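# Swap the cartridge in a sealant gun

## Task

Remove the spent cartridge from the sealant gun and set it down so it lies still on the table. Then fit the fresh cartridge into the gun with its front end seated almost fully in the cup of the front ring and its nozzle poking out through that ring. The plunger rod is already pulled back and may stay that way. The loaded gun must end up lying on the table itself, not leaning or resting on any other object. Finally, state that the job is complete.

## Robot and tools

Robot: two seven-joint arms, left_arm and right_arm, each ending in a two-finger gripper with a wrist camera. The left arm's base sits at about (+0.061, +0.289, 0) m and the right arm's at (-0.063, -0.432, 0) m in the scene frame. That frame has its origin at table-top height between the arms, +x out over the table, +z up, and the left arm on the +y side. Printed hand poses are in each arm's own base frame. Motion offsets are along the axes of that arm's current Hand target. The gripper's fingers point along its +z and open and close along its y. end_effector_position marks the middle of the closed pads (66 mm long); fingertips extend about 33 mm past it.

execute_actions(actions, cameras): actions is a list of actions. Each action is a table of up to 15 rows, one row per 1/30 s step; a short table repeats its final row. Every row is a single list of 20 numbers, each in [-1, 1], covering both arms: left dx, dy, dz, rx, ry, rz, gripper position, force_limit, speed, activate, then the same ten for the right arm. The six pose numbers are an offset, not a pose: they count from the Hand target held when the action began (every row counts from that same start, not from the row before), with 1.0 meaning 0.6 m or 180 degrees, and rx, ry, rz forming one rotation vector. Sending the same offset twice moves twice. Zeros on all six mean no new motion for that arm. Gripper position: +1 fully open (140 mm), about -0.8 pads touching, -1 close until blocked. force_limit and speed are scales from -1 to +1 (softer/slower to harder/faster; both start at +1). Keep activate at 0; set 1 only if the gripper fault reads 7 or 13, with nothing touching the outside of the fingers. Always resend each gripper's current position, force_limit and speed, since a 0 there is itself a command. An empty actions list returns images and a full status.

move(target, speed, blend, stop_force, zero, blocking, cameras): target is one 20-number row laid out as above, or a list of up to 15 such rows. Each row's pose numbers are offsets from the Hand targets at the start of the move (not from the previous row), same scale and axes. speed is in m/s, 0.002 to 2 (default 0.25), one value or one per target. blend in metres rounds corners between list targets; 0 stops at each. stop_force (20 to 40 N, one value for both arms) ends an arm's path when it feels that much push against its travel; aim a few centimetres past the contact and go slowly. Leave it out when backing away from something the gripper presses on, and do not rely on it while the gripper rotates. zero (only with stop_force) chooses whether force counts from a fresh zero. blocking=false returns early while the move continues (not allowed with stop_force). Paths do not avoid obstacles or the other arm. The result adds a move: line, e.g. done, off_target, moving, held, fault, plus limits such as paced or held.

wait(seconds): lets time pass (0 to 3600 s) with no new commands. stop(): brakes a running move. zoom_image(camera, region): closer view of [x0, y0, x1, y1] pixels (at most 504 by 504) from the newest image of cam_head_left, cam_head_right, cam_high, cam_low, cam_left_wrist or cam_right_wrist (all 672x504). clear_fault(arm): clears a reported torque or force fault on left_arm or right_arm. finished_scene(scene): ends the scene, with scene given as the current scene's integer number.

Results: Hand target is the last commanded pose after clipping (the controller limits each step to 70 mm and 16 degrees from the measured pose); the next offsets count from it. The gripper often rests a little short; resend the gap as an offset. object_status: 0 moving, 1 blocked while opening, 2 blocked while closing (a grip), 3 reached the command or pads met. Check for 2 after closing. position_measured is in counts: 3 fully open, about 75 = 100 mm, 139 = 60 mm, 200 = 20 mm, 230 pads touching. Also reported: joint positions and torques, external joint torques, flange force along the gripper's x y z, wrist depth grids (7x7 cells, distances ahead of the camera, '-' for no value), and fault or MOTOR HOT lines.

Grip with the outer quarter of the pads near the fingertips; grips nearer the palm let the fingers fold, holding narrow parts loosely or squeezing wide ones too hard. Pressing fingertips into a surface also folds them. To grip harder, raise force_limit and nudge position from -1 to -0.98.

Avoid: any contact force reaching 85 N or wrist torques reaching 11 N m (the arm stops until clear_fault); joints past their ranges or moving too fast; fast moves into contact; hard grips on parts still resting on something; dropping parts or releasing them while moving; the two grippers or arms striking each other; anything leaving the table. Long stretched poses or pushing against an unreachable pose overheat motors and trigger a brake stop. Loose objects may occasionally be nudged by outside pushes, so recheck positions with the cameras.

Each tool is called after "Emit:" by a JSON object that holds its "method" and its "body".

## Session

Emit:
{"method": "execute_actions", "body": {"actions": []}}

Scene clock: 0.00 s.
left_arm: end_effector_position=(+0.6044, -0.3257, +0.2787) position_measured=3 object_status=3 fault=0 end_effector_quat_wxyz=(+0.145, +0.977, -0.141, -0.063) | right_arm: end_effector_position=(+0.4027, -0.0761, +0.1626) position_measured=3 object_status=3 fault=0 end_effector_quat_wxyz=(+0.040, +0.268, +0.962, -0.035)
Joint positions: left_arm=[-0.371 0.482 0.02 -1.267 -0.323 1.677 -1.59] | right_arm=[-0.426 -0.422 0.29 -2.671 0.054 2.336 1.923]
Joint velocities: within noise
Joint torques (N m): no reading
External joint torques (N m): no reading
Flange force (N): no reading
Wrist depth (mm): cam_left_wrist=[305 321 339 356 376 400 390 / 331 348 368 391 417 427 478 / 352 125 401 427 460 480 130 / - 109 443 480 514 564 116 / - 458 490 539 587 656 730 / - 520 561 620 699 769 708 / - 601 642 722 832 963 2204] | cam_right_wrist=[277 274 268 263 258 255 251 / 295 290 284 279 273 269 263 / 315 310 302 296 289 286 279 / 335 326 324 316 310 302 290 / 354 132 344 339 330 326 119 / - 373 373 366 357 341 294 / - 417 405 396 384 324 365]
Hand target: left_arm +0.6044, -0.3257, +0.2787; +0.145, +0.977, -0.141, -0.063 | right_arm +0.4027, -0.0761, +0.1626; +0.040, +0.268, +0.962, -0.035
Tool commands: left_gripper/position=+1.0 left_gripper/force_limit=+1.0 left_gripper/speed=+1.0 left_gripper/activate=+0.0 right_gripper/position=+1.0 right_gripper/force_limit=+1.0 right_gripper/speed=+1.0 right_gripper/activate=+0.0

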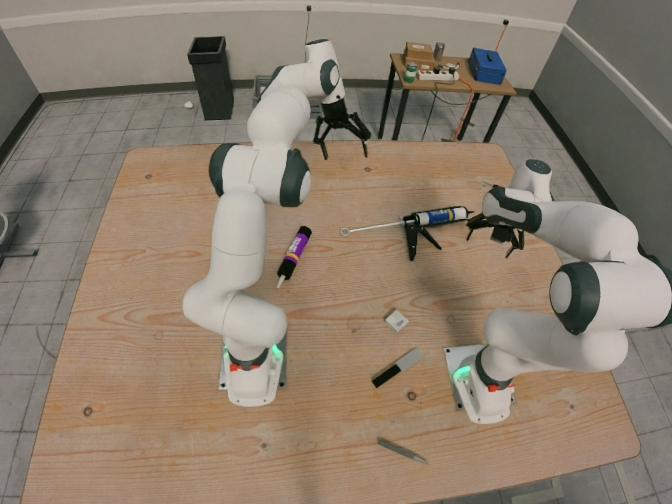

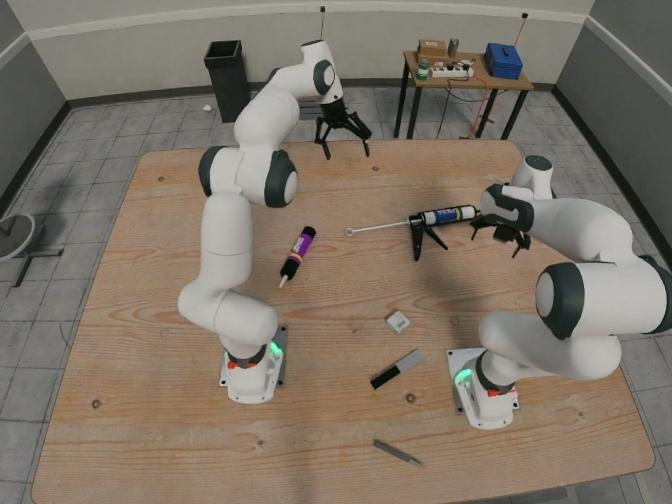

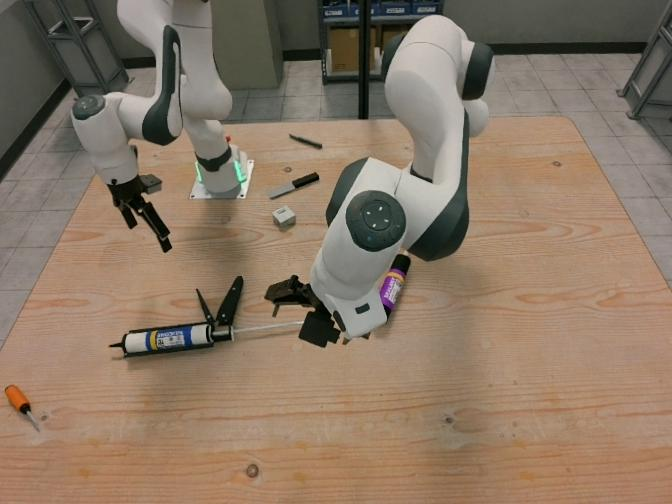

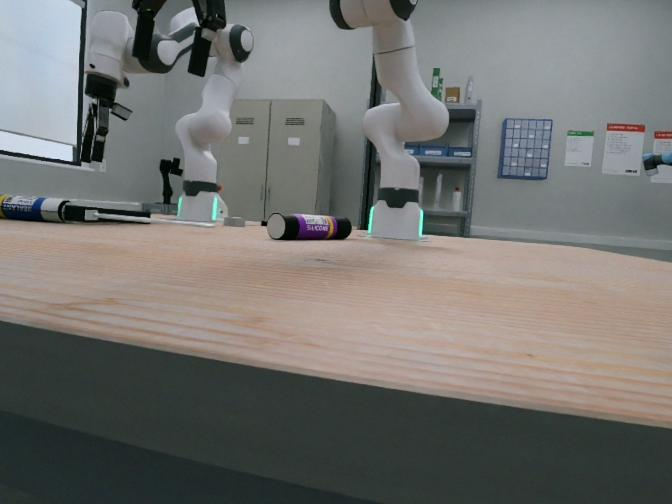

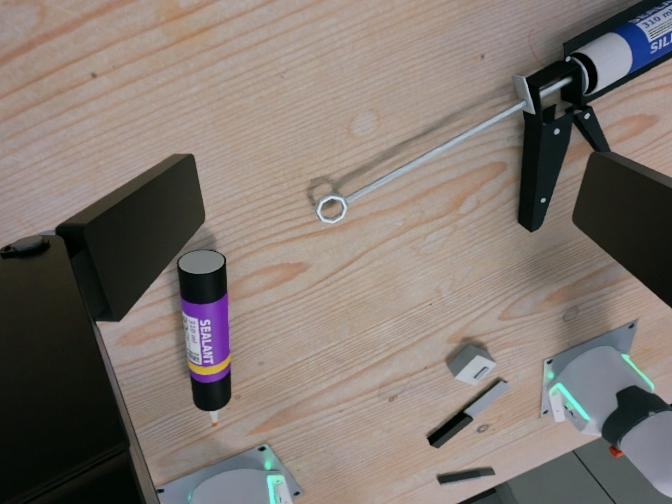

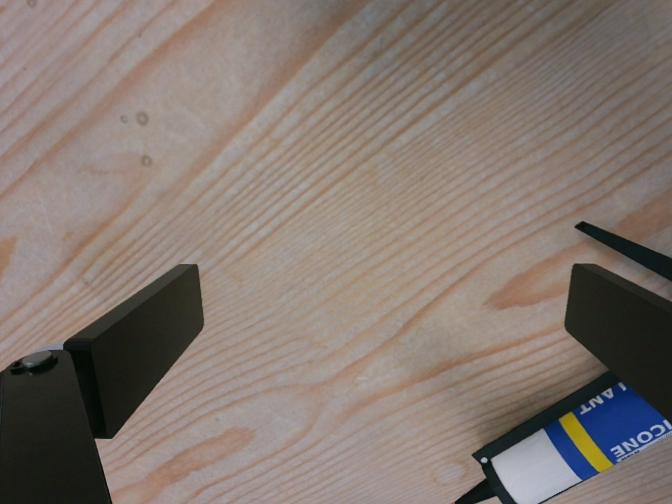

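Emit:
{"method": "move", "body": {"target": [-0.4518,-0.1707,0.158,0.0988,0.0216,0.0324,0.175,-0.3,0,0,-0.262,0.251,-0.149,-0.042,0,-0.711,0.175,-0.3,0,0], "speed": 0.3, "cameras": ["cam_left_wrist","cam_right_wrist"]}}

Scene clock: 256.50 s.
left_arm: end_effector_position=(+0.3565, -0.1772, +0.1798) position_measured=107 object_status=3 fault=0 end_effector_quat_wxyz=(+0.001, +0.981, -0.195, -0.002) | right_arm: end_effector_position=(+0.6100, -0.0209, +0.2600) position_measured=107 object_status=3 fault=0 end_effector_quat_wxyz=(+0.000, +0.746, -0.666, +0.002)
Joint positions: left_arm=[-0.41 -0.406 -0.049 -2.6 -0.027 2.191 -1.617] | right_arm=[-0.08 0.161 0.051 -1.759 -0.012 1.923 -0.139]
Joint velocities: left_arm=[within noise] | right_arm=[0 0.001 0.002 -0.001 -0.001 0 -0.004]
Joint torques (N m): left_arm=[0.53 -17.99 0.75 22.72 1.05 2.96 -0.16] | right_arm=[1.19 -36.43 0.84 26.21 1.1 2.54 -0.4]
External joint torques (N m): left_arm=[0.42 -0.89 0.51 -0.76 0.33 0.33 -0.15] | right_arm=[1.06 1.51 0.32 1.5 0.4 -0.05 -0.4]
Flange force (N): left_arm=[-4.8 -1.4 0.8] | right_arm=[1.1 -11.1 -2.4]
Wrist depth (mm): cam_left_wrist=[278 276 271 241 270 268 266 / 300 298 297 259 292 289 286 / 330 322 129 291 318 137 306 / - 87 112 343 347 115 73 / - 75 394 388 383 372 - / - - 441 433 431 - - / - - - 409 473 - -] | cam_right_wrist=[371 370 366 362 359 353 351 / 389 386 381 375 374 370 367 / 409 405 398 368 393 389 381 / 429 427 416 375 408 401 399 / 447 439 120 406 432 127 414 / - - 468 461 451 127 - / - - 489 485 478 - -]
Hand target: left_arm +0.3571, -0.1770, +0.1802; +0.000, +0.981, -0.194, +0.000 | right_arm +0.6096, -0.0204, +0.2599; -0.001, +0.749, -0.663, +0.001
Off the commanded pose: left_arm 0.001 m, 0 deg | right_arm 0.001 m, 1 deg.
move: done

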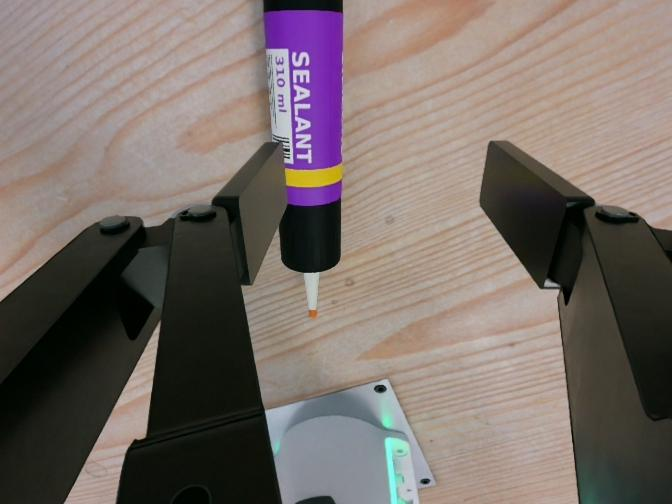

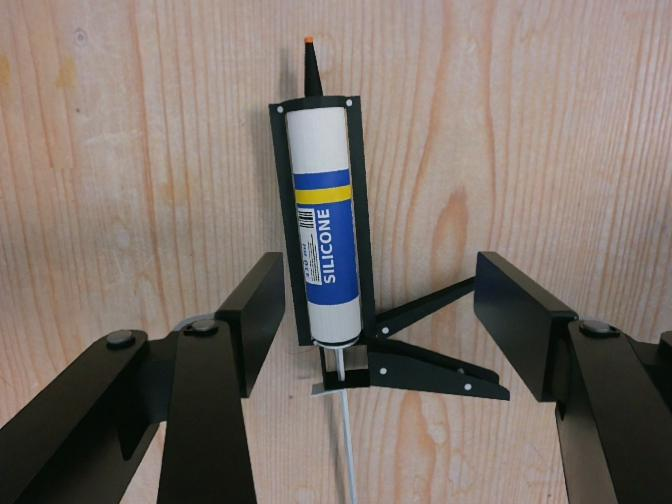

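Emit:
{"method": "move", "body": {"target": [0.025,-0.070,0.1,0,0,0.0108,0.175,-0.3,0,0,-0.0317,-0.058,0.2333,0,0,-0.0144,0.175,-0.3,0,0], "speed": 0.2, "cameras": ["cam_left_wrist","cam_right_wrist"]}}

Scene clock: 298.33 s.
left_arm: end_effector_position=(+0.3864, -0.1440, +0.1206) position_measured=107 object_status=3 fault=0 end_effector_quat_wxyz=(+0.001, +0.978, -0.207, -0.001) | right_arm: end_effector_position=(+0.6401, +0.0025, +0.1188) position_measured=107 object_status=3 fault=0 end_effector_quat_wxyz=(+0.000, +0.762, -0.648, -0.002)
Joint positions: left_arm=[-0.38 -0.257 0.024 -2.635 0.007 2.377 -1.515] | right_arm=[-0.058 0.381 0.067 -1.817 -0.028 2.193 -0.141]
Joint velocities: left_arm=[0 0.001 0 -0.002 -0.002 0 0.004] | right_arm=[within noise]
Joint torques (N m): left_arm=[-0.45 -19.81 1.08 21.36 1.02 2.95 0.05] | right_arm=[1.83 -42.26 1.18 24.71 0.44 2.89 -0.11]
External joint torques (N m): left_arm=[-0.49 0.72 1.43 -0.37 0.42 0.31 0.05] | right_arm=[1.68 1.23 -0.09 1.31 -0.17 0.31 -0.11]
Flange force (N): left_arm=[1.0 -1.9 2.8] | right_arm=[-0.3 -9.3 1.2]
Wrist depth (mm): cam_left_wrist=[225 225 221 189 211 216 214 / 244 242 241 202 228 232 231 / 266 265 129 225 251 138 248 / - 87 112 244 277 115 73 / - 75 318 308 309 300 - / - - 355 351 349 - - / - - - 394 389 - -] | cam_right_wrist=[234 234 232 188 225 227 225 / 246 245 243 212 235 237 235 / 258 255 253 206 227 247 245 / 271 269 263 216 236 257 257 / 282 276 120 228 255 127 264 / - - 295 268 260 251 - / - - 311 302 267 265 -]
Hand target: left_arm +0.3869, -0.1439, +0.1202; +0.000, +0.978, -0.210, +0.000 | right_arm +0.6421, +0.0027, +0.1199; -0.001, +0.763, -0.646, +0.001
Off the commanded pose: left_arm 0.001 m, 0 deg | right_arm 0.002 m, 0 deg.
move: done

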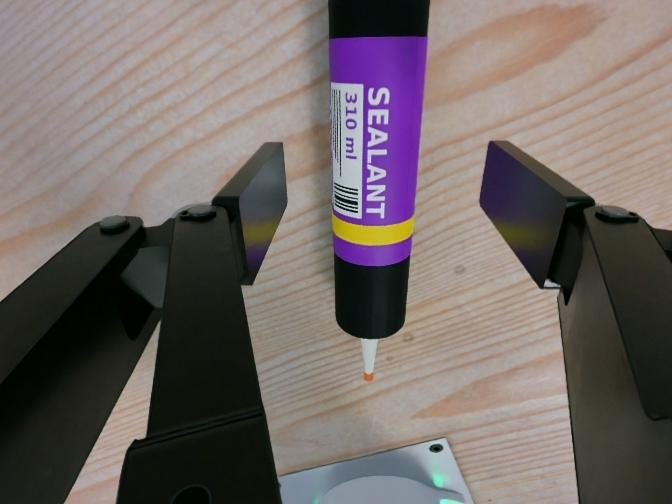

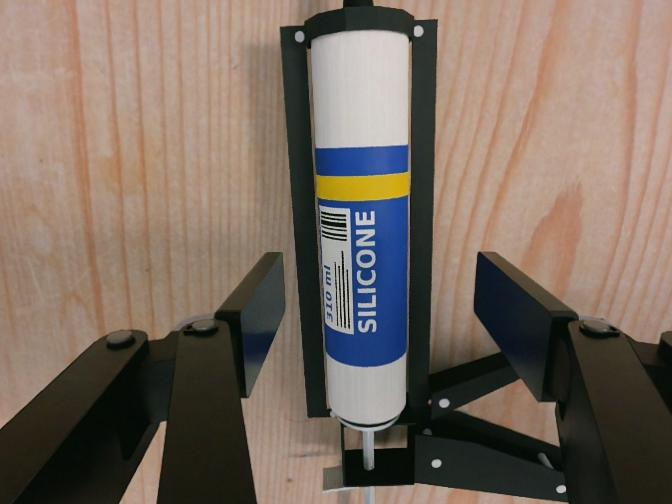

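Emit:
{"method": "move", "body": {"target": [[0,-0.005,0,0,0,0,0.175,-0.3,0,0,0.0,-0.009,0.0953,0,0,-0.0072,0.175,-0.3,0,0],[0,-0.005,0,0,0,0,0.175,-0.3,0,0,0.0,-0.009,0.0953,0,0,-0.0072,-1,-0.3,-1,0]], "speed": 0.12, "cameras": ["cam_right_wrist"]}}

Emit:
{"method": "zoom_image", "body": {"camera": "cam_right_wrist", "region": [280, 340, 460, 504]}}

Scene clock: 345.93 s.
left_arm: end_effector_position=(+0.3871, -0.1419, +0.1203) position_measured=107 object_status=3 fault=0 end_effector_quat_wxyz=(+0.001, +0.978, -0.208, -0.001) | right_arm: end_effector_position=(+0.6459, +0.0039, +0.0620) position_measured=160 object_status=0 fault=0 end_effector_quat_wxyz=(+0.000, +0.768, -0.641, -0.002)
Joint positions: left_arm=[-0.379 -0.256 0.029 -2.635 0.008 2.377 -1.508] | right_arm=[-0.058 0.477 0.069 -1.827 -0.04 2.3 -0.149]
Joint torques (N m): left_arm=[0.37 -19.83 1.06 21.42 1.1 2.99 0.23] | right_arm=[1.63 -43.43 1.82 23.38 0.38 2.95 -0.36]
External joint torques (N m): left_arm=[0.27 0.64 1.38 -0.21 0.5 0.37 0.23] | right_arm=[1.66 1.78 0.41 0.97 -0.17 0.38 -0.36]
Flange force (N): left_arm=[1.1 -3.0 2.7] | right_arm=[-0.1 -8.9 3.2]
Wrist depth (mm): cam_left_wrist=[226 224 222 195 211 216 213 / 244 241 239 202 227 234 231 / 267 263 129 229 231 138 248 / - 87 112 276 280 115 73 / - 75 317 317 310 301 - / - - 358 351 345 - - / - - - 399 390 - -] | cam_right_wrist=[182 181 180 151 135 175 174 / 190 190 187 162 160 183 181 / 200 198 196 149 154 191 189 / 209 208 205 155 157 201 198 / 221 217 111 161 158 108 205 / - - - 170 169 - - / - - - - 205 - -]
Hand target: left_arm +0.3882, -0.1411, +0.1202; +0.000, +0.978, -0.210, +0.000 | right_arm +0.6475, +0.0036, +0.0628; -0.001, +0.771, -0.637, +0.001
Off the commanded pose: left_arm 0.001 m, 0 deg | right_arm 0.002 m, 1 deg.
move: done

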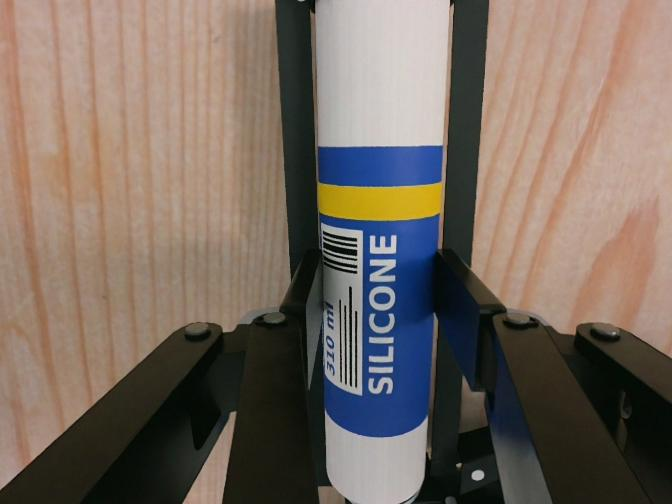

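Scaled by 2.800.

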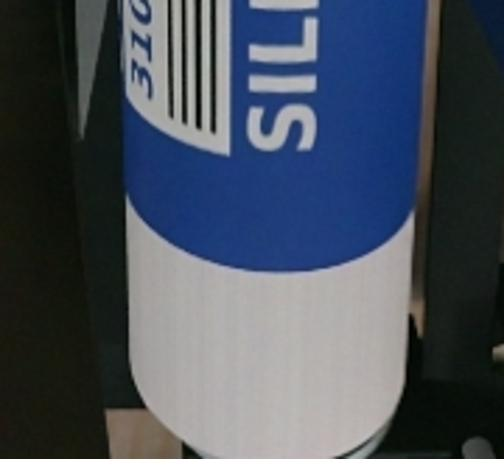

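Emit:
{"method": "move", "body": {"target": [0,0,0,0,0,0,0.175,-0.3,0,0,-0.017,0,0,0,0,0,-1,-0.3,-1,0], "speed": 0.03, "cameras": ["cam_right_wrist"]}}

Emit:
{"method": "zoom_image", "body": {"camera": "cam_right_wrist", "region": [280, 340, 460, 504]}}

Scene clock: 359.50 s.
left_arm: end_effector_position=(+0.3871, -0.1419, +0.1203) position_measured=107 object_status=3 fault=0 end_effector_quat_wxyz=(+0.001, +0.978, -0.208, -0.001) | right_arm: end_effector_position=(+0.6449, +0.0126, +0.0622) position_measured=160 object_status=2 fault=0 end_effector_quat_wxyz=(+0.000, +0.772, -0.635, -0.001)
Joint positions: left_arm=[-0.379 -0.256 0.029 -2.635 0.008 2.377 -1.507] | right_arm=[-0.045 0.473 0.07 -1.832 -0.042 2.303 -0.148]
Joint torques (N m): left_arm=[0.31 -19.75 1 21.46 1.06 2.96 0.24] | right_arm=[2.48 -44.27 1.31 22.78 0.82 2.89 0.12]
External joint torques (N m): left_arm=[0.24 0.89 1.35 -0.3 0.46 0.32 0.24] | right_arm=[2.4 0.55 -0.21 0.52 0.26 0.33 0.12]
Flange force (N): left_arm=[1.6 -3.0 3.2] | right_arm=[-2.4 -4.1 1.4]
Wrist depth (mm): cam_left_wrist=[226 224 222 196 210 216 213 / 245 241 240 203 228 232 231 / 266 263 129 228 231 137 246 / - 87 112 274 274 115 73 / - 75 316 311 309 301 - / - - 355 352 347 - - / - - - 396 391 - -] | cam_right_wrist=[183 182 180 - 151 175 174 / 191 189 187 158 157 183 181 / 200 198 197 149 162 191 189 / 209 208 207 155 157 200 199 / 219 217 111 161 158 108 206 / - - - 170 173 - - / - - - - - - -]
Hand target: left_arm +0.3882, -0.1411, +0.1202; +0.000, +0.978, -0.210, +0.000 | right_arm +0.6456, +0.0136, +0.0628; -0.001, +0.771, -0.637, +0.001
Off the commanded pose: left_arm 0.001 m, 0 deg | right_arm 0.001 m, 0 deg.
move: done

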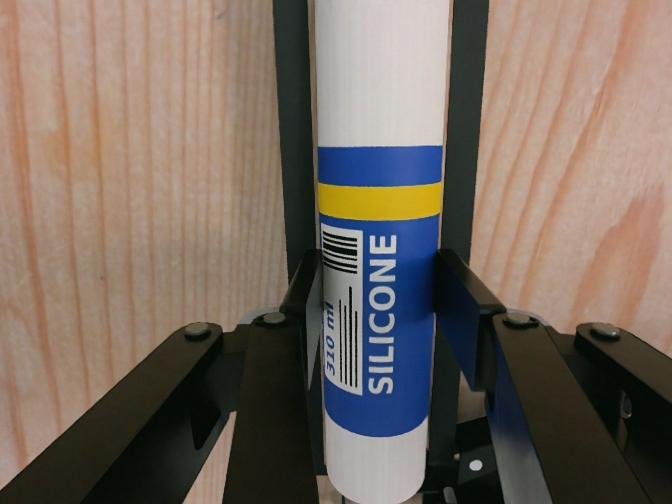

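Scaled by 2.800.

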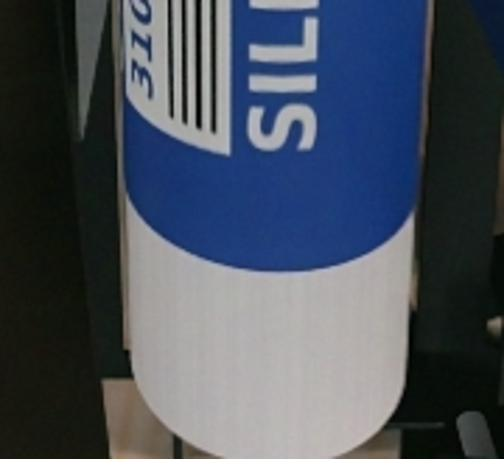

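Emit:
{"method": "move", "body": {"target": [[0,0,0,0,0,0,0.175,-0.3,0,0,0.0008,0,-0.0114,0,-0.0194,0,-1,-0.3,-1,0],[0,0,0,0,0,0,0.175,-0.3,0,0,0.003,0,-0.0225,0,-0.0389,0,-1,-0.3,-1,0]], "speed": 0.03, "blend": [0.003, 0], "cameras": ["cam_right_wrist","cam_high"]}}

Emit:
{"method": "zoom_image", "body": {"camera": "cam_high", "region": [90, 280, 270, 380]}}

Scene clock: 400.63 s.
left_arm: end_effector_position=(+0.3871, -0.1419, +0.1203) position_measured=107 object_status=3 fault=0 end_effector_quat_wxyz=(+0.001, +0.978, -0.208, -0.001) | right_arm: end_effector_position=(+0.6470, +0.0096, +0.0766) position_measured=160 object_status=2 fault=0 end_effector_quat_wxyz=(-0.039, +0.767, -0.640, -0.043)
Joint positions: left_arm=[-0.379 -0.256 0.029 -2.635 0.008 2.377 -1.507] | right_arm=[-0.177 0.476 0.164 -1.793 0.051 2.243 -0.242]
Joint velocities: left_arm=[within noise] | right_arm=[-0.002 0 0.001 0 0 -0.002 -0.005]
Joint torques (N m): left_arm=[0.37 -19.75 1.04 21.47 1.09 2.97 0.26] | right_arm=[2.06 -43.31 4.29 23.8 1.3 2.18 -0.27]
External joint torques (N m): left_arm=[0.37 0.83 1.47 -0.24 0.48 0.34 0.26] | right_arm=[1.92 1.81 1.28 1.03 0.68 -0.34 -0.27]
Flange force (N): left_arm=[1.6 -3.3 3.0] | right_arm=[0.3 -10.6 1.5]
Wrist depth (mm): cam_left_wrist=[225 225 221 195 210 216 214 / 245 241 240 203 228 233 231 / 267 264 129 228 231 138 247 / - 87 112 272 274 115 73 / - 75 317 314 311 301 - / - - 353 351 348 - - / - - - 394 391 - -] | cam_right_wrist=[186 184 182 139 150 178 176 / 198 196 194 160 163 189 187 / 211 210 208 151 168 201 200 / 226 224 222 155 157 215 214 / 245 238 111 161 158 108 223 / - - - 171 174 - - / - - - - 182 - -]
Hand target: left_arm +0.3882, -0.1411, +0.1202; +0.000, +0.978, -0.210, +0.000 | right_arm +0.6459, +0.0119, +0.0763; -0.039, +0.769, -0.636, -0.047
Off the commanded pose: left_arm 0.001 m, 0 deg | right_arm 0.003 m, 1 deg.
move: done
Images, in order (width x height): cam_high 672x504, cam_right_wrist 672x504.

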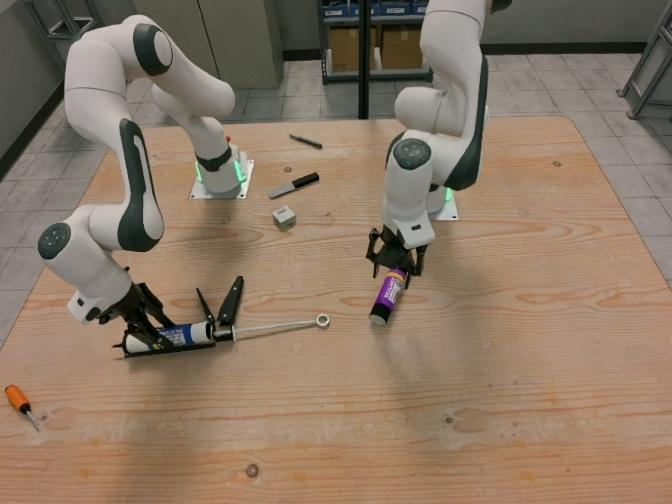

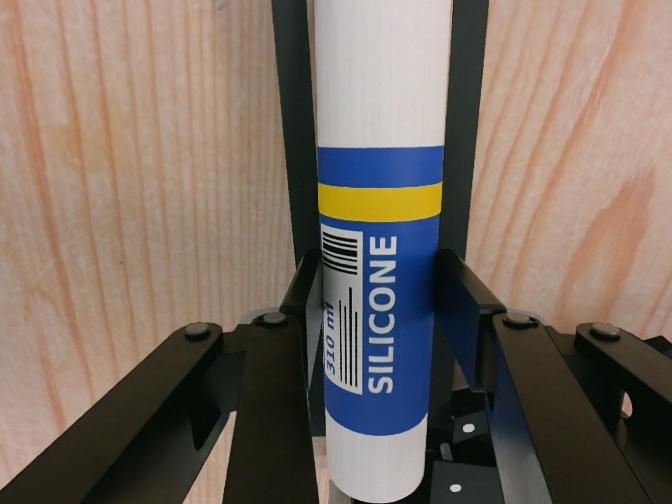

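Scaled by 2.800.

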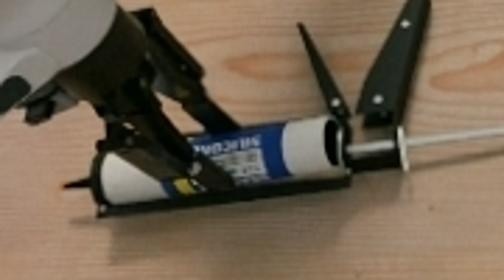

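Emit:
{"method": "move", "body": {"target": [[0,0,0,0,0,0,0.175,-0.3,0,0,0.0013,0,-0.0114,0,-0.0194,0,-1,-0.3,-1,0],[0,0,0,0,0,0,0.175,-0.3,0,0,0.0047,0,-0.0257,0,-0.0444,0,-1,-0.3,-1,0],[0,0,0,0,0,0,0.175,-0.3,0,0,-0.06,0,-0.037,0,-0.0444,0,-1,-0.3,-1,0]], "speed": 0.04, "blend": [0.003, 0.002, 0], "cameras": ["cam_right_wrist","cam_high"]}}

Emit:
{"method": "zoom_image", "body": {"camera": "cam_high", "region": [90, 280, 270, 380]}}

Scene clock: 419.77 s.
left_arm: end_effector_position=(+0.3871, -0.1419, +0.1203) position_measured=107 object_status=3 fault=0 end_effector_quat_wxyz=(+0.001, +0.978, -0.208, -0.001) | right_arm: end_effector_position=(+0.6385, +0.0436, +0.1015) position_measured=160 object_status=2 fault=0 end_effector_quat_wxyz=(-0.082, +0.768, -0.628, -0.101)
Joint positions: left_arm=[-0.379 -0.256 0.029 -2.635 0.008 2.377 -1.507] | right_arm=[-0.28 0.466 0.278 -1.765 0.157 2.149 -0.317]
Joint velocities: left_arm=[within noise] | right_arm=[-0.001 0 0 0.002 0.001 -0.001 0.006]
Joint torques (N m): left_arm=[0.32 -19.73 1.1 21.42 1.06 2.97 0.24] | right_arm=[1.97 -43.88 4.36 23.85 1.15 2.66 0.17]
External joint torques (N m): left_arm=[0.32 0.81 1.53 -0.29 0.46 0.33 0.24] | right_arm=[1.88 0.04 -0.19 1.03 0.4 0.39 0.17]
Flange force (N): left_arm=[1.4 -3.3 3.0] | right_arm=[-1.0 -5.6 0.6]
Wrist depth (mm): cam_left_wrist=[225 224 222 196 211 215 213 / 243 242 241 203 228 233 232 / 267 264 129 230 231 137 247 / - 87 112 278 275 115 73 / - 75 315 309 308 302 - / - - 356 353 348 - - / - - - 394 391 - -] | cam_right_wrist=[195 194 192 165 160 189 188 / 212 211 209 181 174 205 203 / 233 230 228 151 188 225 222 / 257 256 252 155 156 242 237 / 288 279 103 160 158 109 265 / - - - 169 172 - - / - - - - - - -]
Hand target: left_arm +0.3882, -0.1411, +0.1202; +0.000, +0.978, -0.210, +0.000 | right_arm +0.6396, +0.0443, +0.1027; -0.084, +0.764, -0.632, -0.100
Off the commanded pose: left_arm 0.001 m, 0 deg | right_arm 0.002 m, 1 deg.
move: done
Images, in order (width x height): cam_high 672x504, cam_right_wrist 672x504.

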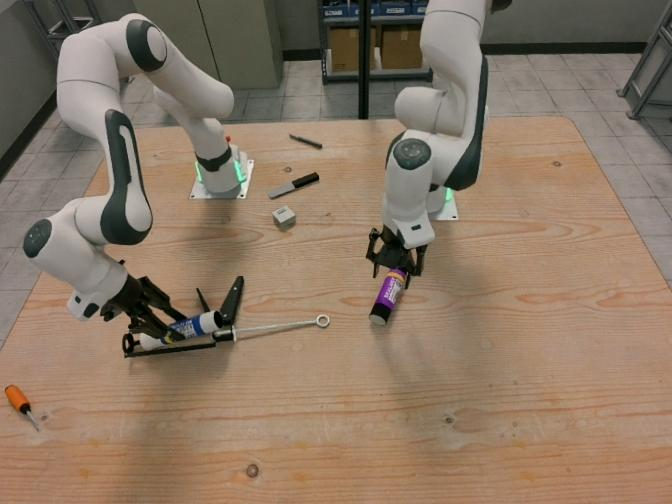

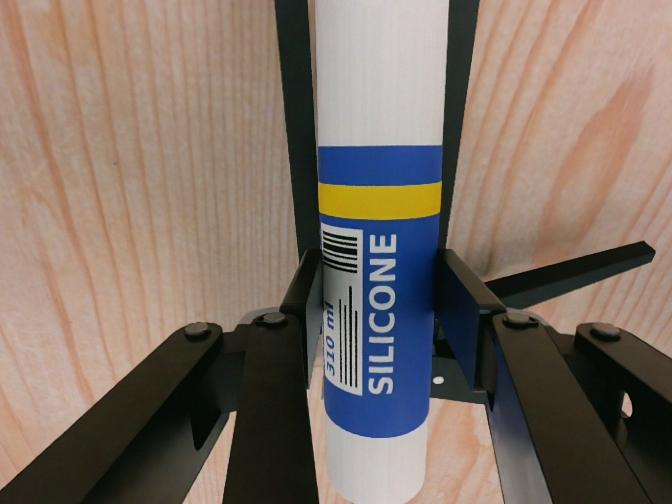

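Scaled by 2.800.

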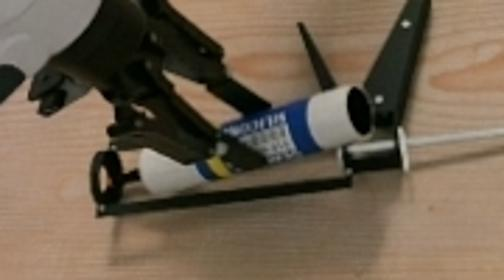

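Emit:
{"method": "move", "body": {"target": [[0,0,0,0,0,0,0.175,-0.3,0,0,-0.08,0,-0.014,0,0,0,-1,-0.3,-1,0],[0,0,0,0,0,0,0.175,-0.3,0,0,-0.115,0,-0.145,0,0,0,-1,-0.3,-1,0]], "speed": [0.06, 0.12], "blend": [0.01, 0], "cameras": ["cam_high"]}}

Scene clock: 454.70 s.
left_arm: end_effector_position=(+0.3871, -0.1419, +0.1203) position_measured=107 object_status=3 fault=0 end_effector_quat_wxyz=(+0.001, +0.978, -0.208, -0.001) | right_arm: end_effector_position=(+0.6313, +0.0872, +0.2038) position_measured=160 object_status=2 fault=0 end_effector_quat_wxyz=(-0.084, +0.768, -0.628, -0.098)
Joint positions: left_arm=[-0.379 -0.256 0.029 -2.635 0.008 2.377 -1.507] | right_arm=[-0.23 0.326 0.291 -1.704 0.179 1.976 -0.226]
Joint velocities: left_arm=[within noise] | right_arm=[-0.001 -0.001 -0.001 -0.001 0.001 -0.005 0.005]
Joint torques (N m): left_arm=[0.38 -19.77 1.03 21.43 1.06 2.96 0.25] | right_arm=[1.63 -40.18 3.24 26.06 1.4 2.37 0.06]
External joint torques (N m): left_arm=[0.3 0.83 1.37 -0.28 0.46 0.33 0.25] | right_arm=[1.61 1.05 -0.13 1.76 0.42 0 0.07]
Flange force (N): left_arm=[1.5 -3.1 3.0] | right_arm=[0.1 -12.1 -1.7]
Wrist depth (mm): cam_left_wrist=[226 224 222 195 211 216 214 / 244 242 240 202 228 233 231 / 266 262 129 228 232 138 249 / - 87 112 274 279 115 73 / - 75 317 310 309 302 - / - - 357 350 346 - - / - - - 397 389 - -] | cam_right_wrist=[288 287 284 135 272 278 277 / 314 314 310 - 304 298 300 / 345 342 339 149 294 332 326 / 385 380 375 155 156 353 362 / 432 416 102 160 158 109 393 / - - - 168 168 - - / - - - - - - -]
Hand target: left_arm +0.3882, -0.1411, +0.1202; +0.000, +0.978, -0.210, +0.000 | right_arm +0.6312, +0.0876, +0.2046; -0.084, +0.764, -0.632, -0.100
Off the commanded pose: left_arm 0.001 m, 0 deg | right_arm 0.001 m, 1 deg.
move: done

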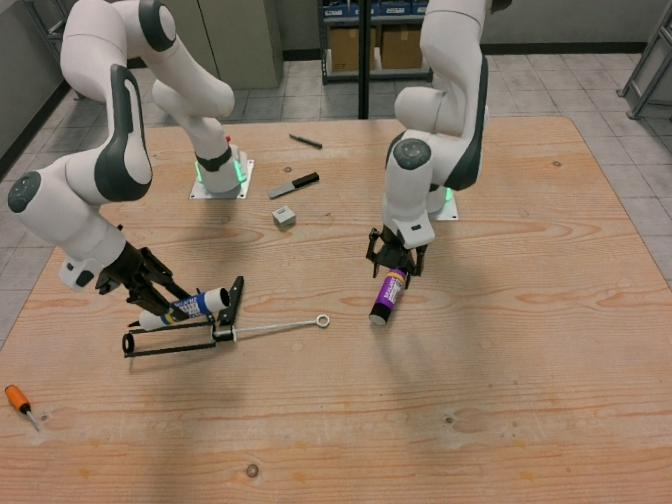

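Emit:
{"method": "move", "body": {"target": [[0,0,0,0,0,0,0.175,-0.3,0,0,0.225,0.4449,-0.0533,0,0.0833,0,-1,-0.3,-1,0],[0,0,0,0,0,0,0.175,-0.3,0,0,0.284,0.4453,0.1668,0,0.0833,0,-1,-0.3,-1,0],[0,0,0,0,0,0,0.175,-0.3,0,0,0.284,0.4453,0.1668,0,0.0833,0,0.175,-0.3,-1,0]], "speed": [0.2,0.08,0.08], "cameras": ["cam_high","cam_right_wrist"]}}

Scene clock: 487.73 s.
left_arm: end_effector_position=(+0.3871, -0.1419, +0.1203) position_measured=107 object_status=3 fault=0 end_effector_quat_wxyz=(+0.001, +0.978, -0.208, -0.001) | right_arm: end_effector_position=(+0.3943, -0.0981, +0.0634) position_measured=107 object_status=0 fault=0 end_effector_quat_wxyz=(-0.001, +0.773, -0.635, -0.001)
Joint positions: left_arm=[-0.379 -0.256 0.029 -2.635 0.008 2.377 -1.507] | right_arm=[-0.368 -0.138 0.128 -2.696 0.036 2.558 -0.466]
Joint torques (N m): left_arm=[0.36 -19.83 1.01 21.5 1.05 2.98 0.19] | right_arm=[1.11 -21.19 -0.12 20.16 0.23 2.93 0.15]
External joint torques (N m): left_arm=[0.29 0.81 1.36 -0.26 0.45 0.34 0.19] | right_arm=[1.05 0.86 0.37 0.88 -0.19 0.34 0.15]
Flange force (N): left_arm=[1.5 -2.9 3.0] | right_arm=[0.4 -5.4 3.0]
Wrist depth (mm): cam_left_wrist=[225 223 222 195 210 216 214 / 243 243 240 202 228 233 231 / 267 263 129 229 231 138 247 / - 87 112 278 276 115 73 / - 75 317 310 309 302 - / - - 355 351 349 - - / - - - 394 388 - -] | cam_right_wrist=[184 184 182 150 175 177 175 / 192 192 189 186 186 185 183 / 204 201 199 155 191 193 191 / 213 211 207 160 162 201 200 / 222 218 120 169 174 127 207 / - - 231 179 223 227 - / - - 244 195 237 239 -]
Hand target: left_arm +0.3882, -0.1411, +0.1202; +0.000, +0.978, -0.210, +0.000 | right_arm +0.3950, -0.0988, +0.0634; -0.001, +0.771, -0.637, +0.001
Off the commanded pose: left_arm 0.001 m, 0 deg | right_arm 0.001 m, 0 deg.
move: done

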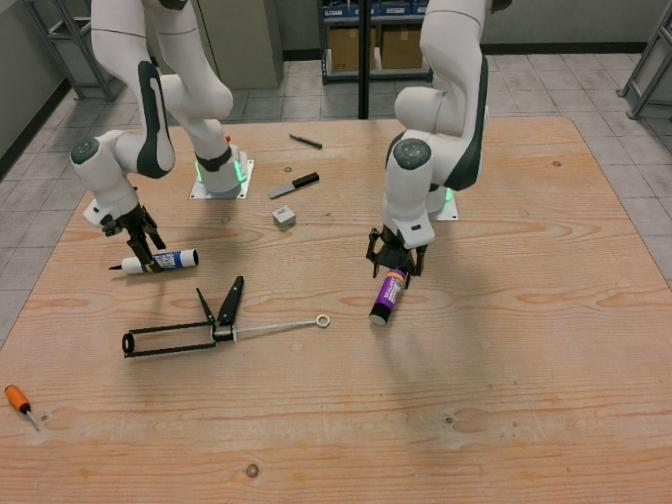

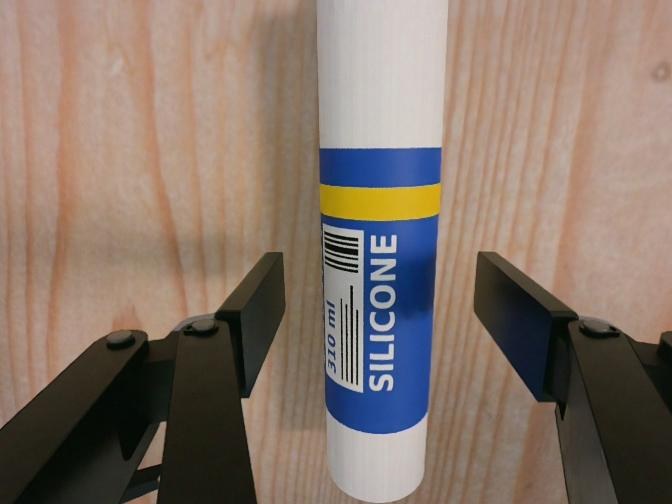

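Emit:
{"method": "move", "body": {"target": [0,0,0,0,0,0,0.175,-0.3,0,0,0,0,-0.25,0,0,0,0.175,-0.3,-1,0], "speed": 0.2, "cameras": ["cam_right_wrist","cam_high","cam_head_left"]}}

Scene clock: 529.57 s.
left_arm: end_effector_position=(+0.3871, -0.1419, +0.1203) position_measured=107 object_status=3 fault=0 end_effector_quat_wxyz=(+0.001, +0.978, -0.208, -0.001) | right_arm: end_effector_position=(+0.3951, -0.0993, +0.2127) position_measured=107 object_status=3 fault=0 end_effector_quat_wxyz=(-0.001, +0.768, -0.640, +0.001)
Joint positions: left_arm=[-0.379 -0.256 0.029 -2.635 0.008 2.377 -1.507] | right_arm=[-0.357 -0.424 0.105 -2.525 0.05 2.106 -0.468]
Joint velocities: left_arm=[within noise] | right_arm=[0.001 0 -0.001 0.002 0 -0.005 0]
Joint torques (N m): left_arm=[0.31 -19.82 0.98 21.51 1.07 2.97 0.2] | right_arm=[2.06 -16.57 -1.95 25.18 0.79 2.56 -0.34]
External joint torques (N m): left_arm=[0.24 0.72 1.34 -0.18 0.47 0.34 0.2] | right_arm=[2.02 0.18 -0.5 1.2 0.12 -0.05 -0.34]
Flange force (N): left_arm=[1.5 -2.9 2.7] | right_arm=[0.8 -3.3 -2.1]
Wrist depth (mm): cam_left_wrist=[225 223 221 195 211 216 214 / 243 242 240 203 228 234 231 / 267 263 129 229 231 138 247 / - 87 112 274 276 115 73 / - 75 318 309 308 302 - / - - 354 353 347 - - / - - - 397 389 - -] | cam_right_wrist=[327 323 322 318 315 312 309 / 342 340 336 328 328 325 321 / 354 357 351 344 344 340 337 / 377 370 364 361 357 353 355 / 392 381 120 382 378 127 362 / - - 411 403 398 397 - / - - 424 432 424 - -]
Hand target: left_arm +0.3882, -0.1411, +0.1202; +0.000, +0.978, -0.210, +0.000 | right_arm +0.3948, -0.0988, +0.2134; -0.001, +0.771, -0.637, +0.001
Off the commanded pose: left_arm 0.001 m, 0 deg | right_arm 0.001 m, 0 deg.
move: done
Images, in order (width x height): cam_head_left 672x504, cam_high 672x504, cam_right_wrist 672x504.

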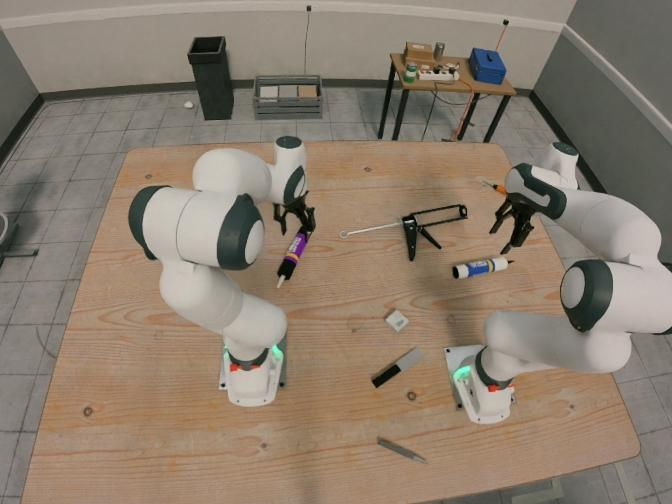

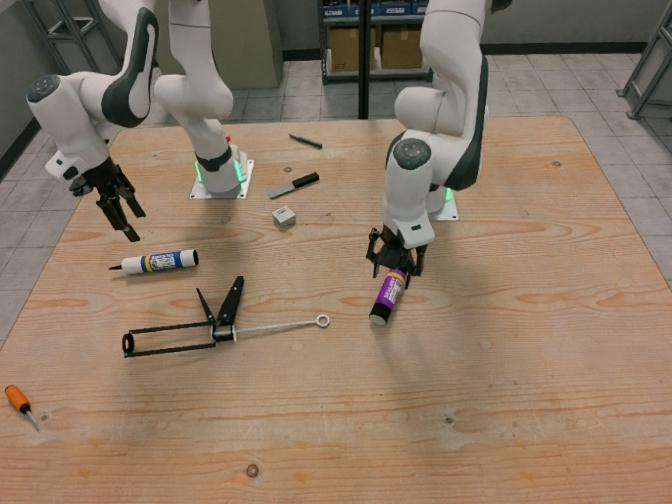

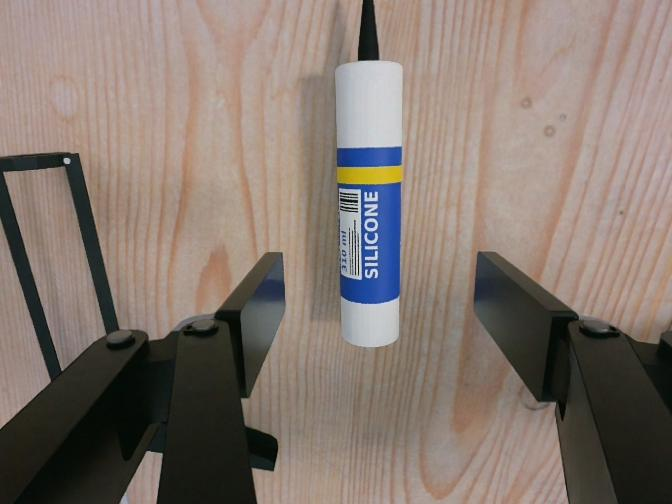

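Emit:
{"method": "move", "body": {"target": [[0,0,0.095,0,0,0,0.175,-0.3,0,0,-0.2377,-0.2573,0.022,0,0,0.632,0.3,-0.3,0,0],[0,0,0.095,0,0,0,-1,-0.3,-1,0,-0.2377,-0.2573,0.022,0,0,0.632,0.3,-0.3,0,0]], "speed": 0.3, "cameras": ["cam_right_wrist","cam_left_wrist","cam_high"]}}

Scene clock: 567.90 s.
left_arm: end_effector_position=(+0.3884, -0.1414, +0.0640) position_measured=164 object_status=0 fault=0 end_effector_quat_wxyz=(+0.000, +0.978, -0.210, +0.000) | right_arm: end_effector_position=(+0.5197, +0.0704, +0.1998) position_measured=91 object_status=3 fault=0 end_effector_quat_wxyz=(+0.001, +0.109, +0.994, +0.001)
Joint positions: left_arm=[-0.379 -0.12 0.03 -2.675 0.008 2.555 -1.504] | right_arm=[-1.191 -0.185 1.284 -2.178 0.209 2.118 1.768]
Joint torques (N m): left_arm=[0.18 -22.06 1.29 18.55 0.01 3.19 0.25] | right_arm=[1.21 -3.75 -5.26 24.91 0.85 2.39 0.12]
External joint torques (N m): left_arm=[0.17 1.01 1.48 -0.85 -0.47 0.55 0.25] | right_arm=[1.33 -0.64 0.4 1.51 0.14 -0.05 0.12]
Flange force (N): left_arm=[-0.2 -2.6 4.9] | right_arm=[0.0 0.0 0.0]
Wrist depth (mm): cam_left_wrist=[175 174 172 137 131 167 165 / 190 188 187 146 143 180 178 / 208 205 200 148 147 193 193 / 225 77 85 167 163 79 80 / - 69 - 187 186 - - / - 62 - 203 262 - - / - - - 309 306 - -] | cam_right_wrist=[317 310 307 309 306 304 302 / 287 284 324 323 316 315 313 / 349 343 339 337 331 330 326 / 362 360 351 353 322 341 342 / 377 373 124 367 363 128 351 / - - 391 387 386 384 - / - - 418 413 409 403 -]
Hand target: left_arm +0.3881, -0.1411, +0.0632; +0.000, +0.978, -0.210, +0.000 | right_arm +0.5197, +0.0703, +0.2004; +0.001, +0.113, +0.994, +0.000
Off the commanded pose: left_arm 0.001 m, 0 deg | right_arm 0.001 m, 0 deg.
move: done
Images, in order (width x height): cam_high 672x504, cam_left_wrist 672x504, cam_right_wrist 672x504.

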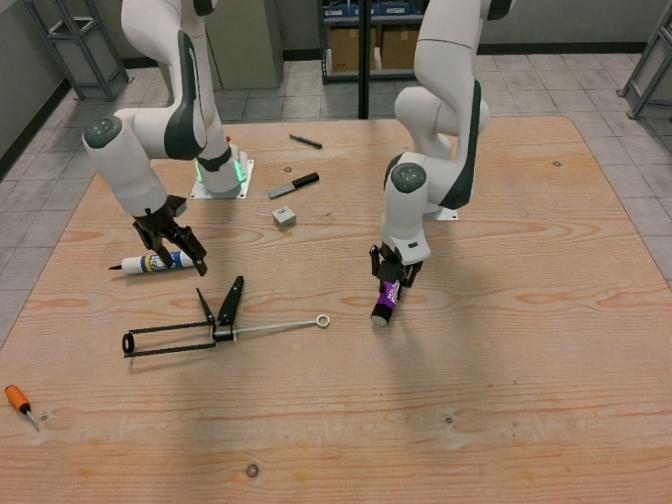

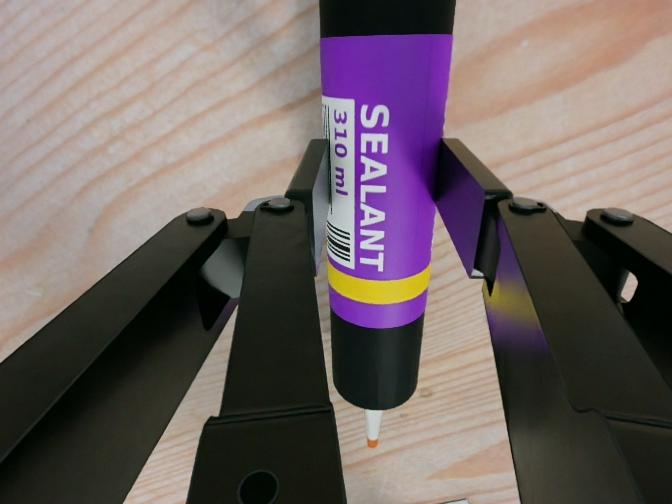

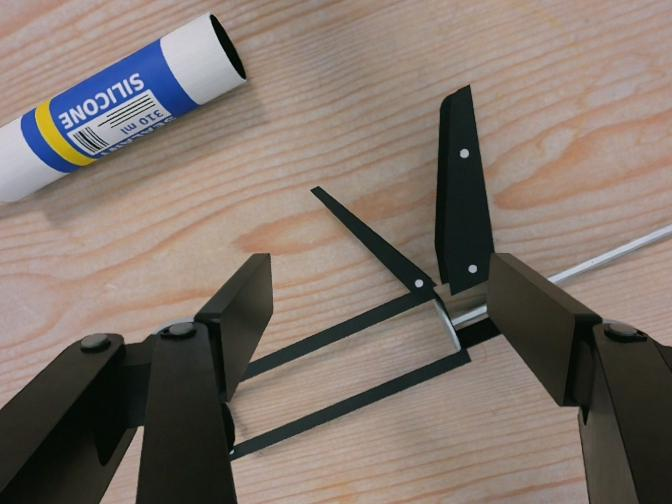

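Emit:
{"method": "move", "body": {"target": [[0,0,-0.15,0,0,0,-1,-0.3,-1,0,0.075,0.109,0.13,0,0,-0.017,0.3,-0.3,0,0],[0,0,-0.15,0,0,0,-1,-0.3,-1,0,0.075,0.109,0.2605,0,0,-0.017,0.3,-0.3,0,0]], "speed": [0.25,0.12], "blend": [0.01,0], "cameras": ["cam_right_wrist","cam_left_wrist"]}}

Scene clock: 594.07 s.
left_arm: end_effector_position=(+0.3882, -0.1417, +0.1526) position_measured=231 object_status=3 fault=0 end_effector_quat_wxyz=(+0.001, +0.978, -0.210, +0.000) | right_arm: end_effector_position=(+0.4907, +0.1438, +0.0435) position_measured=91 object_status=3 fault=0 end_effector_quat_wxyz=(+0.002, +0.092, +0.996, +0.000)
Joint positions: left_arm=[-0.379 -0.315 0.03 -2.597 0.01 2.281 -1.504] | right_arm=[-1.804 -0.347 2.111 -2.341 0.485 2.469 1.699]
Joint velocities: left_arm=[within noise] | right_arm=[0 0.001 0.001 0.001 0 -0.001 -0.005]
Joint torques (N m): left_arm=[0.21 -20.27 0.6 22.32 1.12 2.56 0] | right_arm=[1.17 22.58 -8.66 20.3 0.36 2.38 -0.43]
External joint torques (N m): left_arm=[0.21 -0.81 1.13 -0.36 0.46 -0.07 0] | right_arm=[1.11 0.06 -0.01 1.39 -0.15 -0.06 -0.43]
Flange force (N): left_arm=[-3.8 -1.8 -1.1] | right_arm=[-1.0 1.8 -2.9]
Wrist depth (mm): cam_left_wrist=[254 252 249 242 238 243 242 / 275 273 270 261 257 264 260 / 299 297 295 282 278 284 282 / 328 318 76 70 - 84 303 / - - 72 - - - 60 / - - - - - - 61 / - - - - - - -] | cam_right_wrist=[169 168 166 165 163 162 161 / 177 176 174 173 171 169 168 / 184 184 182 181 177 177 176 / 194 193 189 189 183 184 183 / 203 199 123 197 192 128 188 / - - 195 207 172 205 - / - - 222 185 179 214 -]
Hand target: left_arm +0.3882, -0.1411, +0.1532; +0.000, +0.978, -0.210, +0.000 | right_arm +0.4907, +0.1441, +0.0441; +0.001, +0.086, +0.996, +0.000
Off the commanded pose: left_arm 0.001 m, 0 deg | right_arm 0.001 m, 1 deg.
move: done
Images, in order (width x height): cam_left_wrist 672x504, cam_right_wrist 672x504.

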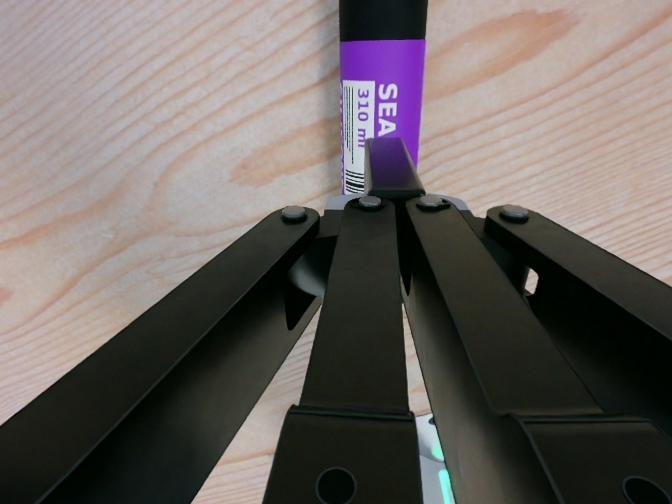

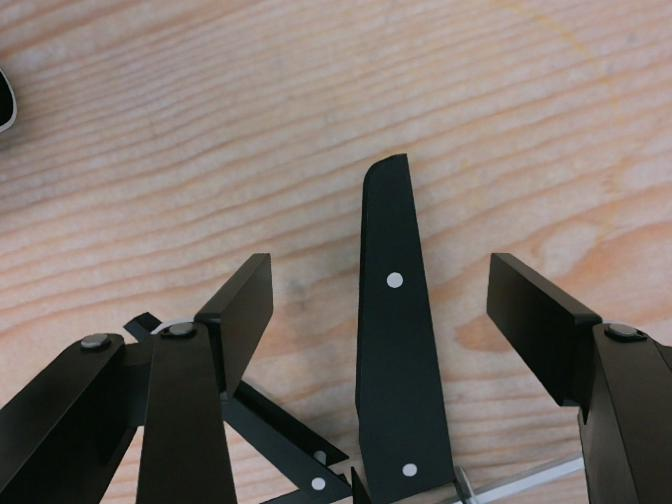

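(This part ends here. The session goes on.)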